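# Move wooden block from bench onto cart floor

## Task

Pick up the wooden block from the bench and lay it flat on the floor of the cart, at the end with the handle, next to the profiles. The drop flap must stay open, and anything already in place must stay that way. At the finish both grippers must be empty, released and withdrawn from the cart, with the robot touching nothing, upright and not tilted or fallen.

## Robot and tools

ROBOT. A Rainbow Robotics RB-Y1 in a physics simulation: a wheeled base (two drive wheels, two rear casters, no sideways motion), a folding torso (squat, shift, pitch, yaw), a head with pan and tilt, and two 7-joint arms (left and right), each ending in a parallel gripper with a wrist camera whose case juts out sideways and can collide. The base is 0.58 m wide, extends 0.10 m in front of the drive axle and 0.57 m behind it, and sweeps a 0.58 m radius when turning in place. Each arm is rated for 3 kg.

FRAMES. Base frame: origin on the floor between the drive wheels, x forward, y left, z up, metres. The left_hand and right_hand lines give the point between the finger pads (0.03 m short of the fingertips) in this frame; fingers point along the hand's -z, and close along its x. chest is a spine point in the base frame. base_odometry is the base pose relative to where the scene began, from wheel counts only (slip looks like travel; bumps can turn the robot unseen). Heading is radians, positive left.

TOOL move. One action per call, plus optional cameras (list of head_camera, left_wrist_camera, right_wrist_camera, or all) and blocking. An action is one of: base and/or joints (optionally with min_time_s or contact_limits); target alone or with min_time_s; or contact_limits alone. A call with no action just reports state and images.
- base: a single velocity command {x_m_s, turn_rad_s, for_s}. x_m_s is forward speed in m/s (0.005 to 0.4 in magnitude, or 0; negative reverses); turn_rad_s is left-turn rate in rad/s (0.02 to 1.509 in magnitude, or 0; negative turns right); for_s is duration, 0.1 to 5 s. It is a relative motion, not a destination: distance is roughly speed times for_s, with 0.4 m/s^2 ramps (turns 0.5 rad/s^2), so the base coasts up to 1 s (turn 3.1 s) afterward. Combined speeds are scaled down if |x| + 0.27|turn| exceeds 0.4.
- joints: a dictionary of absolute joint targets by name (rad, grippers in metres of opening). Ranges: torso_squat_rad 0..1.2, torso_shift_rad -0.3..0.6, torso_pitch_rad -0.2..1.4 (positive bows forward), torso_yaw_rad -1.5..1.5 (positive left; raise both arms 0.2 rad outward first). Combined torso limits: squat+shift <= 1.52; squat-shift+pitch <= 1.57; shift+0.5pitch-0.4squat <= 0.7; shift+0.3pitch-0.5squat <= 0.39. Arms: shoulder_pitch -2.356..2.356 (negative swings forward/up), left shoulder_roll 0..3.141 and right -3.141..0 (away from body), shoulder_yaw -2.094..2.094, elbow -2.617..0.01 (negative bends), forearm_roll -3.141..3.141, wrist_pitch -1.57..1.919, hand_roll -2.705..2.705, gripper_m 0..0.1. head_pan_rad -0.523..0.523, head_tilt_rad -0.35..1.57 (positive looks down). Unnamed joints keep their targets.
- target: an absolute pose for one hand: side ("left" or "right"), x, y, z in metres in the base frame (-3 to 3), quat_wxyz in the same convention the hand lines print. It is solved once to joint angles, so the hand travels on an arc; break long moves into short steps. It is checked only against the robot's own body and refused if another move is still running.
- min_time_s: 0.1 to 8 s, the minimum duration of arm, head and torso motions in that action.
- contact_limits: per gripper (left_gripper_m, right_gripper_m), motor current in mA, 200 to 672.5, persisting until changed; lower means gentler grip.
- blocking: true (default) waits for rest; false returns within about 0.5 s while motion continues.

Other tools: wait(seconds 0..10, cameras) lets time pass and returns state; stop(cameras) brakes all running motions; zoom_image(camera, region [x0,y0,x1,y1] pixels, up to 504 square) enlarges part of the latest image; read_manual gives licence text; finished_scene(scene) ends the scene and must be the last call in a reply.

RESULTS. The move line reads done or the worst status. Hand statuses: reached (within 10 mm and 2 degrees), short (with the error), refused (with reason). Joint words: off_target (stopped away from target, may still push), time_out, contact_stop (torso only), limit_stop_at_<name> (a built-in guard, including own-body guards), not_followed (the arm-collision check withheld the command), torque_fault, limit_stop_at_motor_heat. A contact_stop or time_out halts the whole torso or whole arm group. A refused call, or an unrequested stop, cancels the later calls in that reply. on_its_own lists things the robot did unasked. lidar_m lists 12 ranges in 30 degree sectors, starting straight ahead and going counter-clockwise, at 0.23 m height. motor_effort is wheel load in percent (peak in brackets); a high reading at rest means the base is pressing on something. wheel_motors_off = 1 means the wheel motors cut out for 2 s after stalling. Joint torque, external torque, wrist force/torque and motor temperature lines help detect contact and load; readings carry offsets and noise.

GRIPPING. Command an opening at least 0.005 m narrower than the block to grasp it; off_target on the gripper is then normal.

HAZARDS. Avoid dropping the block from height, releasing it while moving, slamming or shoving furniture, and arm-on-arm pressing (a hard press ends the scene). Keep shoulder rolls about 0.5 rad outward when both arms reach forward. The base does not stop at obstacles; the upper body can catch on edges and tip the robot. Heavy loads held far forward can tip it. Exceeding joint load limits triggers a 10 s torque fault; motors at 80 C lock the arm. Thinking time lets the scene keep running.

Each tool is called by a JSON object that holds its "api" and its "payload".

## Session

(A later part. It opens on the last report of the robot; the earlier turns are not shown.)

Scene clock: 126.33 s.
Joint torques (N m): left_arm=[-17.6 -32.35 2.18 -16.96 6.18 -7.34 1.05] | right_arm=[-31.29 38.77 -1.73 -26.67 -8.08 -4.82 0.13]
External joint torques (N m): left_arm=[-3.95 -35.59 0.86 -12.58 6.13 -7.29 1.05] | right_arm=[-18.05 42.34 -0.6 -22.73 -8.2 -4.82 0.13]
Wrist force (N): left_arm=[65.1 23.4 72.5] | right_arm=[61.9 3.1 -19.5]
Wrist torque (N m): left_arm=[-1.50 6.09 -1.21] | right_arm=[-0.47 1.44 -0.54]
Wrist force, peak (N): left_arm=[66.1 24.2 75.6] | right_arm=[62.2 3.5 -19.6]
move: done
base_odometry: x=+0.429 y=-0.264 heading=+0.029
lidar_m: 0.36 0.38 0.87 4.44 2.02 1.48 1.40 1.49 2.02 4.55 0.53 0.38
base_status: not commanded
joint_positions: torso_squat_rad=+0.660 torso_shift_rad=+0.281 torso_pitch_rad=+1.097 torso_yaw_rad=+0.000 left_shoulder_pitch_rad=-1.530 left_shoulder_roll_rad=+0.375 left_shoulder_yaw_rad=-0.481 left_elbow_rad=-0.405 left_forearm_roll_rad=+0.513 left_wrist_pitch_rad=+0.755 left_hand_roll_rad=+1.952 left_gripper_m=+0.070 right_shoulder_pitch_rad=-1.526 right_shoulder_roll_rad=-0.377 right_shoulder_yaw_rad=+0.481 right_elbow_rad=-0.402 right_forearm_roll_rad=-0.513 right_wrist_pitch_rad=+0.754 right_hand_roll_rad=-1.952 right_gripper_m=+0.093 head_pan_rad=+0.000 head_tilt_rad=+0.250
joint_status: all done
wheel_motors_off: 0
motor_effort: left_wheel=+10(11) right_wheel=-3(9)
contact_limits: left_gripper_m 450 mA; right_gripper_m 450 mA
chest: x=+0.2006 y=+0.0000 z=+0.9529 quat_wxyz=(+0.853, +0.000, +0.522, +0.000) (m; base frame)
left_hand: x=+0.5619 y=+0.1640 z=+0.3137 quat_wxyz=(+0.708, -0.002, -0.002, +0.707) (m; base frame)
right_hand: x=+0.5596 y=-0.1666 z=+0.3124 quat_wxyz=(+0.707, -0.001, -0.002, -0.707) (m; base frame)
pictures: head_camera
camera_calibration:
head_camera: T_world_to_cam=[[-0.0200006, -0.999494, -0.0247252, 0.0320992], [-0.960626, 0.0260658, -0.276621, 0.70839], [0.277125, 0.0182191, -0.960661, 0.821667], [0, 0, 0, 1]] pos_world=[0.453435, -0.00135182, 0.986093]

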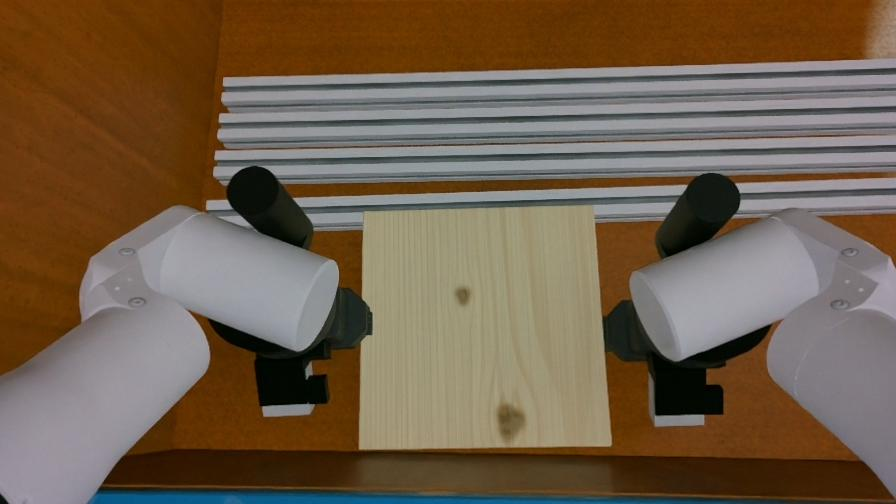

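{"api": "move", "payload": {"contact_limits": {"left_gripper_m": 200, "right_gripper_m": 200}}}

{"api": "move", "payload": {"joints": {"left_gripper_m": 0.03, "right_gripper_m": 0.06}}}

{"api": "move", "payload": {"joints": {"left_gripper_m": 0.0, "right_gripper_m": 0.0}}}

{"api": "move", "payload": {"joints": {"left_shoulder_roll_rad": 0.388, "right_shoulder_roll_rad": -0.388}, "min_time_s": 0.8, "cameras": ["head_camera"]}}

Scene clock: 129.73 s.
Joint torques (N m): left_arm=[-14.64 -22.16 1.83 -12.09 4.41 -4.74 0.82] | right_arm=[-31.23 39.03 -1.95 -25.55 -7.78 -4.54 0.11]
External joint torques (N m): left_arm=[-0.98 -25.34 0.51 -7.69 4.35 -4.7 0.82] | right_arm=[-18.02 42.6 -0.82 -21.63 -7.92 -4.54 0.11]
Wrist force (N): left_arm=[45.3 13.2 47.7] | right_arm=[57.2 2.6 -14.2]
Wrist torque (N m): left_arm=[-1.25 4.21 -0.34] | right_arm=[-0.42 1.58 -0.48]
Wrist force, peak (N): left_arm=[66.4 23.4 72.6] | right_arm=[62.2 3.3 -19.2]
base_odometry: x=+0.429 y=-0.264 heading=+0.029
lidar_m: 0.37 0.39 0.87 4.44 2.02 1.48 1.40 1.48 2.04 4.55 0.52 0.39
base_status: not commanded
joint_positions: torso_squat_rad=+0.660 torso_shift_rad=+0.281 torso_pitch_rad=+1.098 torso_yaw_rad=+0.000 left_shoulder_pitch_rad=-1.531 left_shoulder_roll_rad=+0.373 left_shoulder_yaw_rad=-0.481 left_elbow_rad=-0.406 left_forearm_roll_rad=+0.514 left_wrist_pitch_rad=+0.754 left_hand_roll_rad=+1.952 left_gripper_m=+0.061 right_shoulder_pitch_rad=-1.526 right_shoulder_roll_rad=-0.377 right_shoulder_yaw_rad=+0.481 right_elbow_rad=-0.403 right_forearm_roll_rad=-0.513 right_wrist_pitch_rad=+0.754 right_hand_roll_rad=-1.952 right_gripper_m=+0.093 head_pan_rad=+0.000 head_tilt_rad=+0.250
joint_status: not commanded
wheel_motors_off: 0
motor_effort: left_wheel=+9(11) right_wheel=-3(4)
contact_limits: left_gripper_m 200 mA; right_gripper_m 200 mA
chest: x=+0.2008 y=+0.0000 z=+0.9527 quat_wxyz=(+0.853, +0.000, +0.522, +0.000) (m; base frame)
left_hand: x=+0.5621 y=+0.1617 z=+0.3136 quat_wxyz=(+0.708, -0.003, -0.001, +0.706) (m; base frame)
right_hand: x=+0.5596 y=-0.1668 z=+0.3122 quat_wxyz=(+0.707, -0.001, -0.002, -0.707) (m; base frame)
pictures: none

Scene clock: 130.60 s.
Joint torques (N m): left_arm=[-7.39 -8.22 1.23 -4.73 1.46 -1.7 0.36] | right_arm=[-25.46 15.73 -1.76 -15.5 -3.95 -2.67 0.14]
External joint torques (N m): left_arm=[6.32 -11.27 -0.09 -0.29 1.39 -1.64 0.36] | right_arm=[-12.2 19.13 -0.64 -11.51 -4.07 -2.67 0.14]
Wrist force (N): left_arm=[17.0 3.0 30.2] | right_arm=[24.3 -1.0 -14.4]
Wrist torque (N m): left_arm=[0.20 1.89 -0.14] | right_arm=[-0.12 0.30 -0.12]
Wrist force, peak (N): left_arm=[44.5 13.5 47.2] | right_arm=[56.8 1.8 -14.6]
move: done
base_odometry: x=+0.429 y=-0.264 heading=+0.028
lidar_m: 0.37 0.38 0.86 4.43 2.03 1.48 1.41 1.49 2.01 4.55 0.51 0.38
base_status: not commanded
joint_positions: torso_squat_rad=+0.660 torso_shift_rad=+0.281 torso_pitch_rad=+1.099 torso_yaw_rad=+0.000 left_shoulder_pitch_rad=-1.532 left_shoulder_roll_rad=+0.369 left_shoulder_yaw_rad=-0.481 left_elbow_rad=-0.408 left_forearm_roll_rad=+0.515 left_wrist_pitch_rad=+0.753 left_hand_roll_rad=+1.952 left_gripper_m=+0.030 right_shoulder_pitch_rad=-1.528 right_shoulder_roll_rad=-0.371 right_shoulder_yaw_rad=+0.481 right_elbow_rad=-0.405 right_forearm_roll_rad=-0.514 right_wrist_pitch_rad=+0.754 right_hand_roll_rad=-1.952 right_gripper_m=+0.060 head_pan_rad=+0.000 head_tilt_rad=+0.250
joint_status: all done
wheel_motors_off: 0
motor_effort: left_wheel=+1(9) right_wheel=-1(3)
contact_limits: left_gripper_m 200 mA; right_gripper_m 200 mA
chest: x=+0.2011 y=-0.0001 z=+0.9524 quat_wxyz=(+0.853, +0.000, +0.522, +0.000) (m; base frame)
left_hand: x=+0.5627 y=+0.1575 z=+0.3136 quat_wxyz=(+0.709, -0.006, +0.001, +0.706) (m; base frame)
right_hand: x=+0.5595 y=-0.1615 z=+0.3120 quat_wxyz=(+0.708, +0.002, +0.001, -0.706) (m; base frame)
pictures: none

Scene clock: 131.80 s.
Joint torques (N m): left_arm=[-7.72 -8.9 1.45 -4.66 1.34 -1.79 0.29] | right_arm=[-25.5 15.98 -1.66 -15.45 -3.96 -2.77 0]
External joint torques (N m): left_arm=[5.98 -11.94 0.13 -0.22 1.27 -1.73 0.29] | right_arm=[-12.24 19.38 -0.53 -11.47 -4.08 -2.77 0]
Wrist force (N): left_arm=[18.5 3.4 28.6] | right_arm=[24.2 -1.1 -14.6]
Wrist torque (N m): left_arm=[0.19 2.02 -0.19] | right_arm=[-0.11 0.33 -0.08]
Wrist force, peak (N): left_arm=[18.5 3.3 29.9] | right_arm=[24.4 -1.2 -15.7]
move: done
base_odometry: x=+0.429 y=-0.264 heading=+0.028
lidar_m: 0.37 0.39 0.87 4.43 2.04 1.47 1.41 1.48 2.03 4.55 0.52 0.38
base_status: not commanded
joint_positions: torso_squat_rad=+0.660 torso_shift_rad=+0.281 torso_pitch_rad=+1.099 torso_yaw_rad=+0.000 left_shoulder_pitch_rad=-1.532 left_shoulder_roll_rad=+0.369 left_shoulder_yaw_rad=-0.481 left_elbow_rad=-0.408 left_forearm_roll_rad=+0.515 left_wrist_pitch_rad=+0.753 left_hand_roll_rad=+1.952 left_gripper_m=+0.000 right_shoulder_pitch_rad=-1.528 right_shoulder_roll_rad=-0.371 right_shoulder_yaw_rad=+0.481 right_elbow_rad=-0.405 right_forearm_roll_rad=-0.514 right_wrist_pitch_rad=+0.754 right_hand_roll_rad=-1.952 right_gripper_m=+0.000 head_pan_rad=+0.000 head_tilt_rad=+0.250
joint_status: all done
wheel_motors_off: 0
motor_effort: left_wheel=+1(2) right_wheel=-1(2)
contact_limits: left_gripper_m 200 mA; right_gripper_m 200 mA
chest: x=+0.2011 y=-0.0001 z=+0.9524 quat_wxyz=(+0.853, +0.000, +0.522, +0.000) (m; base frame)
left_hand: x=+0.5627 y=+0.1575 z=+0.3136 quat_wxyz=(+0.709, -0.006, +0.001, +0.706) (m; base frame)
right_hand: x=+0.5595 y=-0.1615 z=+0.3120 quat_wxyz=(+0.708, +0.002, +0.001, -0.706) (m; base frame)
pictures: none

Scene clock: 132.87 s.
Joint torques (N m): left_arm=[-7.97 6.78 1.47 -0.58 -1.72 -0.6 0.31] | right_arm=[-15.04 -5.31 -2 -4.73 -0.25 -0.12 0.13]
External joint torques (N m): left_arm=[5.74 3.27 0.11 3.78 -1.76 -0.54 0.31] | right_arm=[-1.7 -1.49 -0.82 -0.78 -0.39 -0.11 0.13]
Wrist force (N): left_arm=[-4.4 3.3 9.9] | right_arm=[-0.2 1.9 -5.5]
Wrist torque (N m): left_arm=[0.11 0.84 0.08] | right_arm=[-0.19 0.10 -0.20]
Wrist force, peak (N): left_arm=[17.3 2.8 29.6] | right_arm=[24.0 -1.3 -15.1]
move: done
base_odometry: x=+0.429 y=-0.264 heading=+0.028
lidar_m: 0.37 0.38 0.97 4.43 2.02 1.47 1.40 1.49 2.03 4.55 0.53 0.39
base_status: not commanded
joint_positions: torso_squat_rad=+0.660 torso_shift_rad=+0.282 torso_pitch_rad=+1.099 torso_yaw_rad=+0.000 left_shoulder_pitch_rad=-1.532 left_shoulder_roll_rad=+0.387 left_shoulder_yaw_rad=-0.481 left_elbow_rad=-0.409 left_forearm_roll_rad=+0.515 left_wrist_pitch_rad=+0.753 left_hand_roll_rad=+1.952 left_gripper_m=+0.000 right_shoulder_pitch_rad=-1.531 right_shoulder_roll_rad=-0.388 right_shoulder_yaw_rad=+0.481 right_elbow_rad=-0.408 right_forearm_roll_rad=-0.515 right_wrist_pitch_rad=+0.753 right_hand_roll_rad=-1.952 right_gripper_m=+0.000 head_pan_rad=+0.000 head_tilt_rad=+0.250
joint_status: all done
wheel_motors_off: 0
motor_effort: left_wheel=+2(4) right_wheel=-1(3)
contact_limits: left_gripper_m 200 mA; right_gripper_m 200 mA
chest: x=+0.2013 y=+0.0000 z=+0.9523 quat_wxyz=(+0.853, +0.000, +0.522, +0.000) (m; base frame)
left_hand: x=+0.5674 y=+0.1697 z=+0.3143 quat_wxyz=(+0.706, -0.003, -0.007, +0.708) (m; base frame)
right_hand: x=+0.5662 y=-0.1713 z=+0.3137 quat_wxyz=(+0.706, +0.001, -0.007, -0.708) (m; base frame)
pictures: head_camera
camera_calibration:
head_camera: T_world_to_cam=[[-0.0202457, -0.999499, -0.0243288, 0.0318128], [-0.96111, 0.02616, -0.274924, 0.707434], [0.275422, 0.0178166, -0.961158, 0.821753], [0, 0, 0, 1]] pos_world=[0.454237, -0.00135052, 0.985099]

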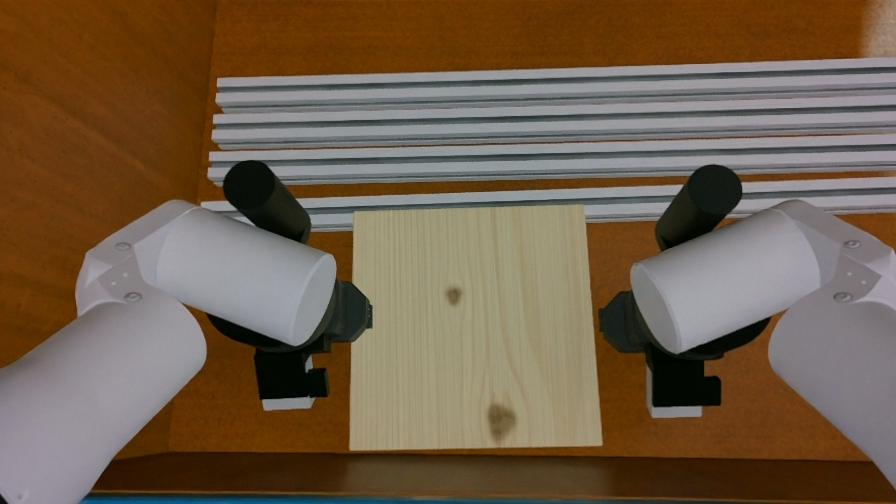

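{"api": "move", "payload": {"joints": {"torso_squat_rad": 0.6}, "min_time_s": 0.8}}

{"api": "move", "payload": {"joints": {"left_shoulder_roll_rad": 0.4, "right_shoulder_roll_rad": -0.4, "torso_squat_rad": 0.4, "torso_shift_rad": 0.22}, "min_time_s": 1.2, "cameras": ["head_camera"]}}

Scene clock: 135.63 s.
Joint torques (N m): left_arm=[-12.02 2.92 1.3 -3.46 -0.25 -0.61 0.2] | right_arm=[-14.83 -5.01 -1.77 -4.33 -0.31 -0.09 0.07]
External joint torques (N m): left_arm=[1.64 -0.61 -0.06 0.88 -0.29 -0.55 0.2] | right_arm=[-1.51 -1.2 -0.59 -0.38 -0.45 -0.08 0.07]
Wrist force (N): left_arm=[1.2 1.2 -7.8] | right_arm=[-0.2 2.1 -5.1]
Wrist torque (N m): left_arm=[-0.23 0.25 0.09] | right_arm=[-0.18 0.11 -0.20]
Wrist force, peak (N): left_arm=[-4.7 4.0 10.8] | right_arm=[0.0 2.6 -5.7]
move: done
base_odometry: x=+0.429 y=-0.264 heading=+0.029
lidar_m: 0.36 0.39 0.86 4.43 2.01 1.46 1.40 1.49 2.02 4.55 0.52 0.38
base_status: not commanded
joint_positions: torso_squat_rad=+0.600 torso_shift_rad=+0.282 torso_pitch_rad=+1.100 torso_yaw_rad=+0.000 left_shoulder_pitch_rad=-1.531 left_shoulder_roll_rad=+0.388 left_shoulder_yaw_rad=-0.481 left_elbow_rad=-0.408 left_forearm_roll_rad=+0.515 left_wrist_pitch_rad=+0.753 left_hand_roll_rad=+1.952 left_gripper_m=+0.000 right_shoulder_pitch_rad=-1.531 right_shoulder_roll_rad=-0.388 right_shoulder_yaw_rad=+0.481 right_elbow_rad=-0.408 right_forearm_roll_rad=-0.515 right_wrist_pitch_rad=+0.753 right_hand_roll_rad=-1.952 right_gripper_m=+0.000 head_pan_rad=+0.000 head_tilt_rad=+0.250
joint_status: all done
wheel_motors_off: 0
motor_effort: left_wheel=+5(6) right_wheel=-5(7)
contact_limits: left_gripper_m 200 mA; right_gripper_m 200 mA
chest: x=+0.2085 y=+0.0000 z=+0.9758 quat_wxyz=(+0.853, +0.000, +0.523, +0.000) (m; base frame)
left_hand: x=+0.5735 y=+0.1710 z=+0.3371 quat_wxyz=(+0.706, -0.002, -0.007, +0.708) (m; base frame)
right_hand: x=+0.5729 y=-0.1712 z=+0.3369 quat_wxyz=(+0.706, +0.001, -0.007, -0.708) (m; base frame)
pictures: none

Scene clock: 137.13 s.
Joint torques (N m): left_arm=[-12.7 3.24 1.53 -3.56 -0.26 -0.47 0.21] | right_arm=[-14.34 -5.49 -1.89 -4.11 -0.25 0.11 -0.05]
External joint torques (N m): left_arm=[0.97 -0.6 0.14 0.73 -0.28 -0.42 0.21] | right_arm=[-1.02 -1.38 -0.68 -0.22 -0.4 0.12 -0.05]
Wrist force (N): left_arm=[0.4 1.2 -7.7] | right_arm=[-0.4 1.9 -5.3]
Wrist torque (N m): left_arm=[-0.28 0.12 0.11] | right_arm=[-0.21 0.10 -0.20]
Wrist force, peak (N): left_arm=[1.0 1.5 -8.3] | right_arm=[-0.6 2.4 -6.0]
move: done
base_odometry: x=+0.429 y=-0.264 heading=+0.029
lidar_m: 0.37 0.38 0.97 4.44 2.03 1.47 1.40 1.48 2.03 4.54 0.52 0.38
base_status: not commanded
joint_positions: torso_squat_rad=+0.400 torso_shift_rad=+0.220 torso_pitch_rad=+1.100 torso_yaw_rad=+0.000 left_shoulder_pitch_rad=-1.531 left_shoulder_roll_rad=+0.400 left_shoulder_yaw_rad=-0.481 left_elbow_rad=-0.408 left_forearm_roll_rad=+0.515 left_wrist_pitch_rad=+0.753 left_hand_roll_rad=+1.952 left_gripper_m=+0.000 right_shoulder_pitch_rad=-1.531 right_shoulder_roll_rad=-0.400 right_shoulder_yaw_rad=+0.481 right_elbow_rad=-0.408 right_forearm_roll_rad=-0.515 right_wrist_pitch_rad=+0.753 right_hand_roll_rad=-1.952 right_gripper_m=+0.000 head_pan_rad=+0.000 head_tilt_rad=+0.250
joint_status: all done
wheel_motors_off: 0
motor_effort: left_wheel=+6(7) right_wheel=-5(9)
contact_limits: left_gripper_m 200 mA; right_gripper_m 200 mA
chest: x=+0.1884 y=+0.0000 z=+1.0501 quat_wxyz=(+0.853, +0.000, +0.523, +0.000) (m; base frame)
left_hand: x=+0.5563 y=+0.1793 z=+0.4122 quat_wxyz=(+0.704, +0.001, -0.012, +0.710) (m; base frame)
right_hand: x=+0.5559 y=-0.1794 z=+0.4120 quat_wxyz=(+0.704, -0.001, -0.012, -0.710) (m; base frame)
pictures: head_camera
camera_calibration:
head_camera: T_world_to_cam=[[-0.0201683, -0.999502, -0.0242865, 0.0338435], [-0.961338, 0.0260593, -0.274135, 0.72109], [0.274631, 0.0178187, -0.961385, 0.919616], [0, 0, 0, 1]] pos_world=[0.441339, -0.00135083, 1.0826]

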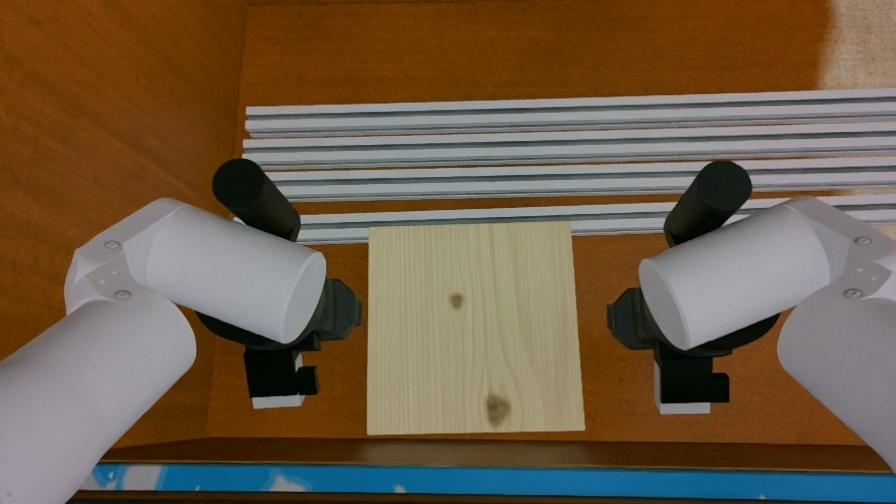

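{"api": "move", "payload": {"joints": {"torso_squat_rad": 0.05, "torso_shift_rad": 0.0, "left_shoulder_pitch_rad": -1.511, "left_shoulder_roll_rad": 0.632, "left_shoulder_yaw_rad": -0.441, "left_elbow_rad": -1.125, "left_forearm_roll_rad": 0.566, "left_wrist_pitch_rad": 1.356, "left_hand_roll_rad": 2.111, "right_shoulder_pitch_rad": -1.511, "right_shoulder_roll_rad": -0.632, "right_shoulder_yaw_rad": 0.441, "right_elbow_rad": -1.125, "right_forearm_roll_rad": -0.566, "right_wrist_pitch_rad": 1.356, "right_hand_roll_rad": -2.111}, "min_time_s": 1.6}}

{"api": "move", "payload": {"joints": {"torso_pitch_rad": 0.85, "torso_squat_rad": 0.0}}}

{"api": "move", "payload": {"base": {"x_m_s": -0.3, "for_s": 1.0}, "cameras": ["head_camera"]}}

Scene clock: 141.73 s.
Joint torques (N m): left_arm=[-14.85 4.83 6.39 -7.14 0.28 -0.27 0.18] | right_arm=[-15.08 -7.6 -6.06 -7.24 -0.26 -0.04 -0.26]
External joint torques (N m): left_arm=[1.25 -1.37 1.67 -0.14 0.19 -0.22 0.18] | right_arm=[0.59 -1.03 -1.65 -0.69 -0.43 -0.04 -0.26]
Wrist force (N): left_arm=[1.6 0.9 -8.0] | right_arm=[-0.6 2.1 -5.4]
Wrist torque (N m): left_arm=[-0.27 0.24 0.01] | right_arm=[-0.22 0.04 -0.03]
Wrist force, peak (N): left_arm=[0.5 1.0 -8.5] | right_arm=[-0.4 2.4 -5.9]
move: done
base_odometry: x=+0.429 y=-0.264 heading=+0.029
lidar_m: 0.36 0.38 0.96 4.44 2.02 1.47 1.41 1.49 2.03 4.54 0.52 0.38
base_status: not commanded
joint_positions: torso_squat_rad=+0.050 torso_shift_rad=+0.000 torso_pitch_rad=+1.100 torso_yaw_rad=+0.000 left_shoulder_pitch_rad=-1.511 left_shoulder_roll_rad=+0.632 left_shoulder_yaw_rad=-0.441 left_elbow_rad=-1.125 left_forearm_roll_rad=+0.566 left_wrist_pitch_rad=+1.356 left_hand_roll_rad=+2.111 left_gripper_m=+0.000 right_shoulder_pitch_rad=-1.511 right_shoulder_roll_rad=-0.632 right_shoulder_yaw_rad=+0.441 right_elbow_rad=-1.125 right_forearm_roll_rad=-0.566 right_wrist_pitch_rad=+1.356 right_hand_roll_rad=-2.111 right_gripper_m=+0.000 head_pan_rad=+0.000 head_tilt_rad=+0.250
joint_status: all done
wheel_motors_off: 0
motor_effort: left_wheel=+7(9) right_wheel=-4(10)
contact_limits: left_gripper_m 200 mA; right_gripper_m 200 mA
chest: x=+0.0477 y=+0.0000 z=+1.1200 quat_wxyz=(+0.853, +0.000, +0.523, +0.000) (m; base frame)
left_hand: x=+0.4899 y=+0.1650 z=+0.6204 quat_wxyz=(+0.707, +0.000, -0.001, +0.707) (m; base frame)
right_hand: x=+0.4897 y=-0.1648 z=+0.6203 quat_wxyz=(+0.707, +0.000, +0.000, -0.707) (m; base frame)
pictures: none

Scene clock: 143.37 s.
Joint torques (N m): left_arm=[-18.54 5.79 7.5 -7.02 0.02 -0.56 0.08] | right_arm=[-19.97 -8.77 -6.85 -7.37 0.13 -0.13 -0.07]
External joint torques (N m): left_arm=[1.68 -1.87 1.61 0.08 0.18 -0.09 0.08] | right_arm=[-0.18 -0.83 -1.38 -0.67 -0.29 0.28 -0.08]
Wrist force (N): left_arm=[0.8 2.0 -7.3] | right_arm=[-0.1 0.7 -5.1]
Wrist torque (N m): left_arm=[-0.30 0.15 0.05] | right_arm=[-0.15 0.12 0.00]
Wrist force, peak (N): left_arm=[1.1 2.2 -8.4] | right_arm=[0.0 2.9 -5.6]
move: done
base_odometry: x=+0.429 y=-0.264 heading=+0.029
lidar_m: 0.36 0.39 0.95 4.44 2.03 1.49 1.41 1.49 2.03 4.54 0.52 0.39
base_status: not commanded
joint_positions: torso_squat_rad=+0.000 torso_shift_rad=+0.000 torso_pitch_rad=+0.850 torso_yaw_rad=+0.000 left_shoulder_pitch_rad=-1.511 left_shoulder_roll_rad=+0.632 left_shoulder_yaw_rad=-0.441 left_elbow_rad=-1.125 left_forearm_roll_rad=+0.566 left_wrist_pitch_rad=+1.356 left_hand_roll_rad=+2.111 left_gripper_m=+0.000 right_shoulder_pitch_rad=-1.511 right_shoulder_roll_rad=-0.632 right_shoulder_yaw_rad=+0.441 right_elbow_rad=-1.125 right_forearm_roll_rad=-0.566 right_wrist_pitch_rad=+1.356 right_hand_roll_rad=-2.111 right_gripper_m=+0.000 head_pan_rad=+0.000 head_tilt_rad=+0.250
joint_status: all done
wheel_motors_off: 0
motor_effort: left_wheel=+5(7) right_wheel=-4(6)
contact_limits: left_gripper_m 200 mA; right_gripper_m 200 mA
chest: x=+0.0044 y=+0.0000 z=+1.1848 quat_wxyz=(+0.911, +0.000, +0.412, +0.000) (m; base frame)
left_hand: x=+0.5565 y=+0.1650 z=+0.8102 quat_wxyz=(+0.702, -0.089, -0.089, +0.702) (m; base frame)
right_hand: x=+0.5563 y=-0.1649 z=+0.8100 quat_wxyz=(+0.702, +0.088, -0.089, -0.702) (m; base frame)
pictures: none

Scene clock: 145.57 s.
Joint torques (N m): left_arm=[-18.84 5.97 7.59 -7.08 -0.08 -0.69 0.17] | right_arm=[-20.05 -8.76 -6.16 -7.37 0.06 -0.21 -0.2]
External joint torques (N m): left_arm=[1.38 -1.68 1.7 0.02 0.08 -0.22 0.17] | right_arm=[-0.27 -0.82 -0.7 -0.68 -0.35 0.2 -0.2]
Wrist force (N): left_arm=[1.1 2.5 -7.0] | right_arm=[0.2 0.3 -5.1]
Wrist torque (N m): left_arm=[-0.34 0.26 0.04] | right_arm=[-0.10 0.09 -0.02]
Wrist force, peak (N): left_arm=[1.2 2.8 -8.2] | right_arm=[-0.5 0.8 -5.9]
move: done
base_odometry: x=+0.129 y=-0.273 heading=+0.030
lidar_m: 0.66 0.70 1.19 4.41 1.60 1.16 1.11 1.17 1.59 4.38 0.93 0.69
base_status: done (sent for 1 of 1 s)
joint_positions: torso_squat_rad=+0.000 torso_shift_rad=+0.000 torso_pitch_rad=+0.850 torso_yaw_rad=+0.000 left_shoulder_pitch_rad=-1.511 left_shoulder_roll_rad=+0.632 left_shoulder_yaw_rad=-0.441 left_elbow_rad=-1.125 left_forearm_roll_rad=+0.566 left_wrist_pitch_rad=+1.356 left_hand_roll_rad=+2.111 left_gripper_m=+0.000 right_shoulder_pitch_rad=-1.511 right_shoulder_roll_rad=-0.632 right_shoulder_yaw_rad=+0.441 right_elbow_rad=-1.125 right_forearm_roll_rad=-0.566 right_wrist_pitch_rad=+1.356 right_hand_roll_rad=-2.111 right_gripper_m=+0.000 head_pan_rad=+0.000 head_tilt_rad=+0.250
joint_status: not commanded
wheel_motors_off: 0
motor_effort: left_wheel=+19(40) right_wheel=-19(33)
contact_limits: left_gripper_m 200 mA; right_gripper_m 200 mA
chest: x=+0.0044 y=+0.0000 z=+1.1847 quat_wxyz=(+0.911, +0.000, +0.412, +0.000) (m; base frame)
left_hand: x=+0.5564 y=+0.1650 z=+0.8101 quat_wxyz=(+0.701, -0.089, -0.089, +0.702) (m; base frame)
right_hand: x=+0.5563 y=-0.1648 z=+0.8099 quat_wxyz=(+0.702, +0.088, -0.089, -0.702) (m; base frame)
pictures: head_camera
camera_calibration:
head_camera: T_world_to_cam=[[-0.0135343, -0.999502, -0.0285223, 0.038494], [-0.863615, 0.0260617, -0.503478, 0.852438], [0.50397, 0.0178181, -0.863537, 0.98269], [0, 0, 0, 1]] pos_world=[0.241453, -0.00125082, 1.27887]

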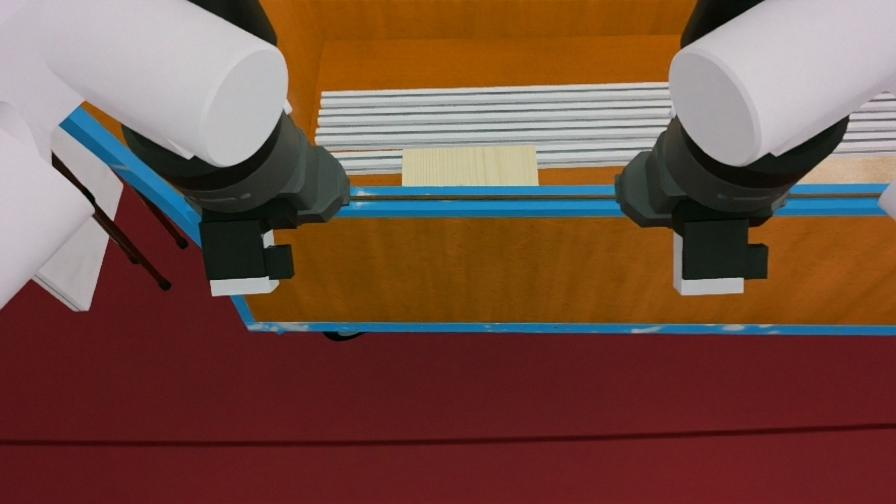

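{"api": "finished_scene", "payload": {"scene": 2}}

The scene is finished: the task was done.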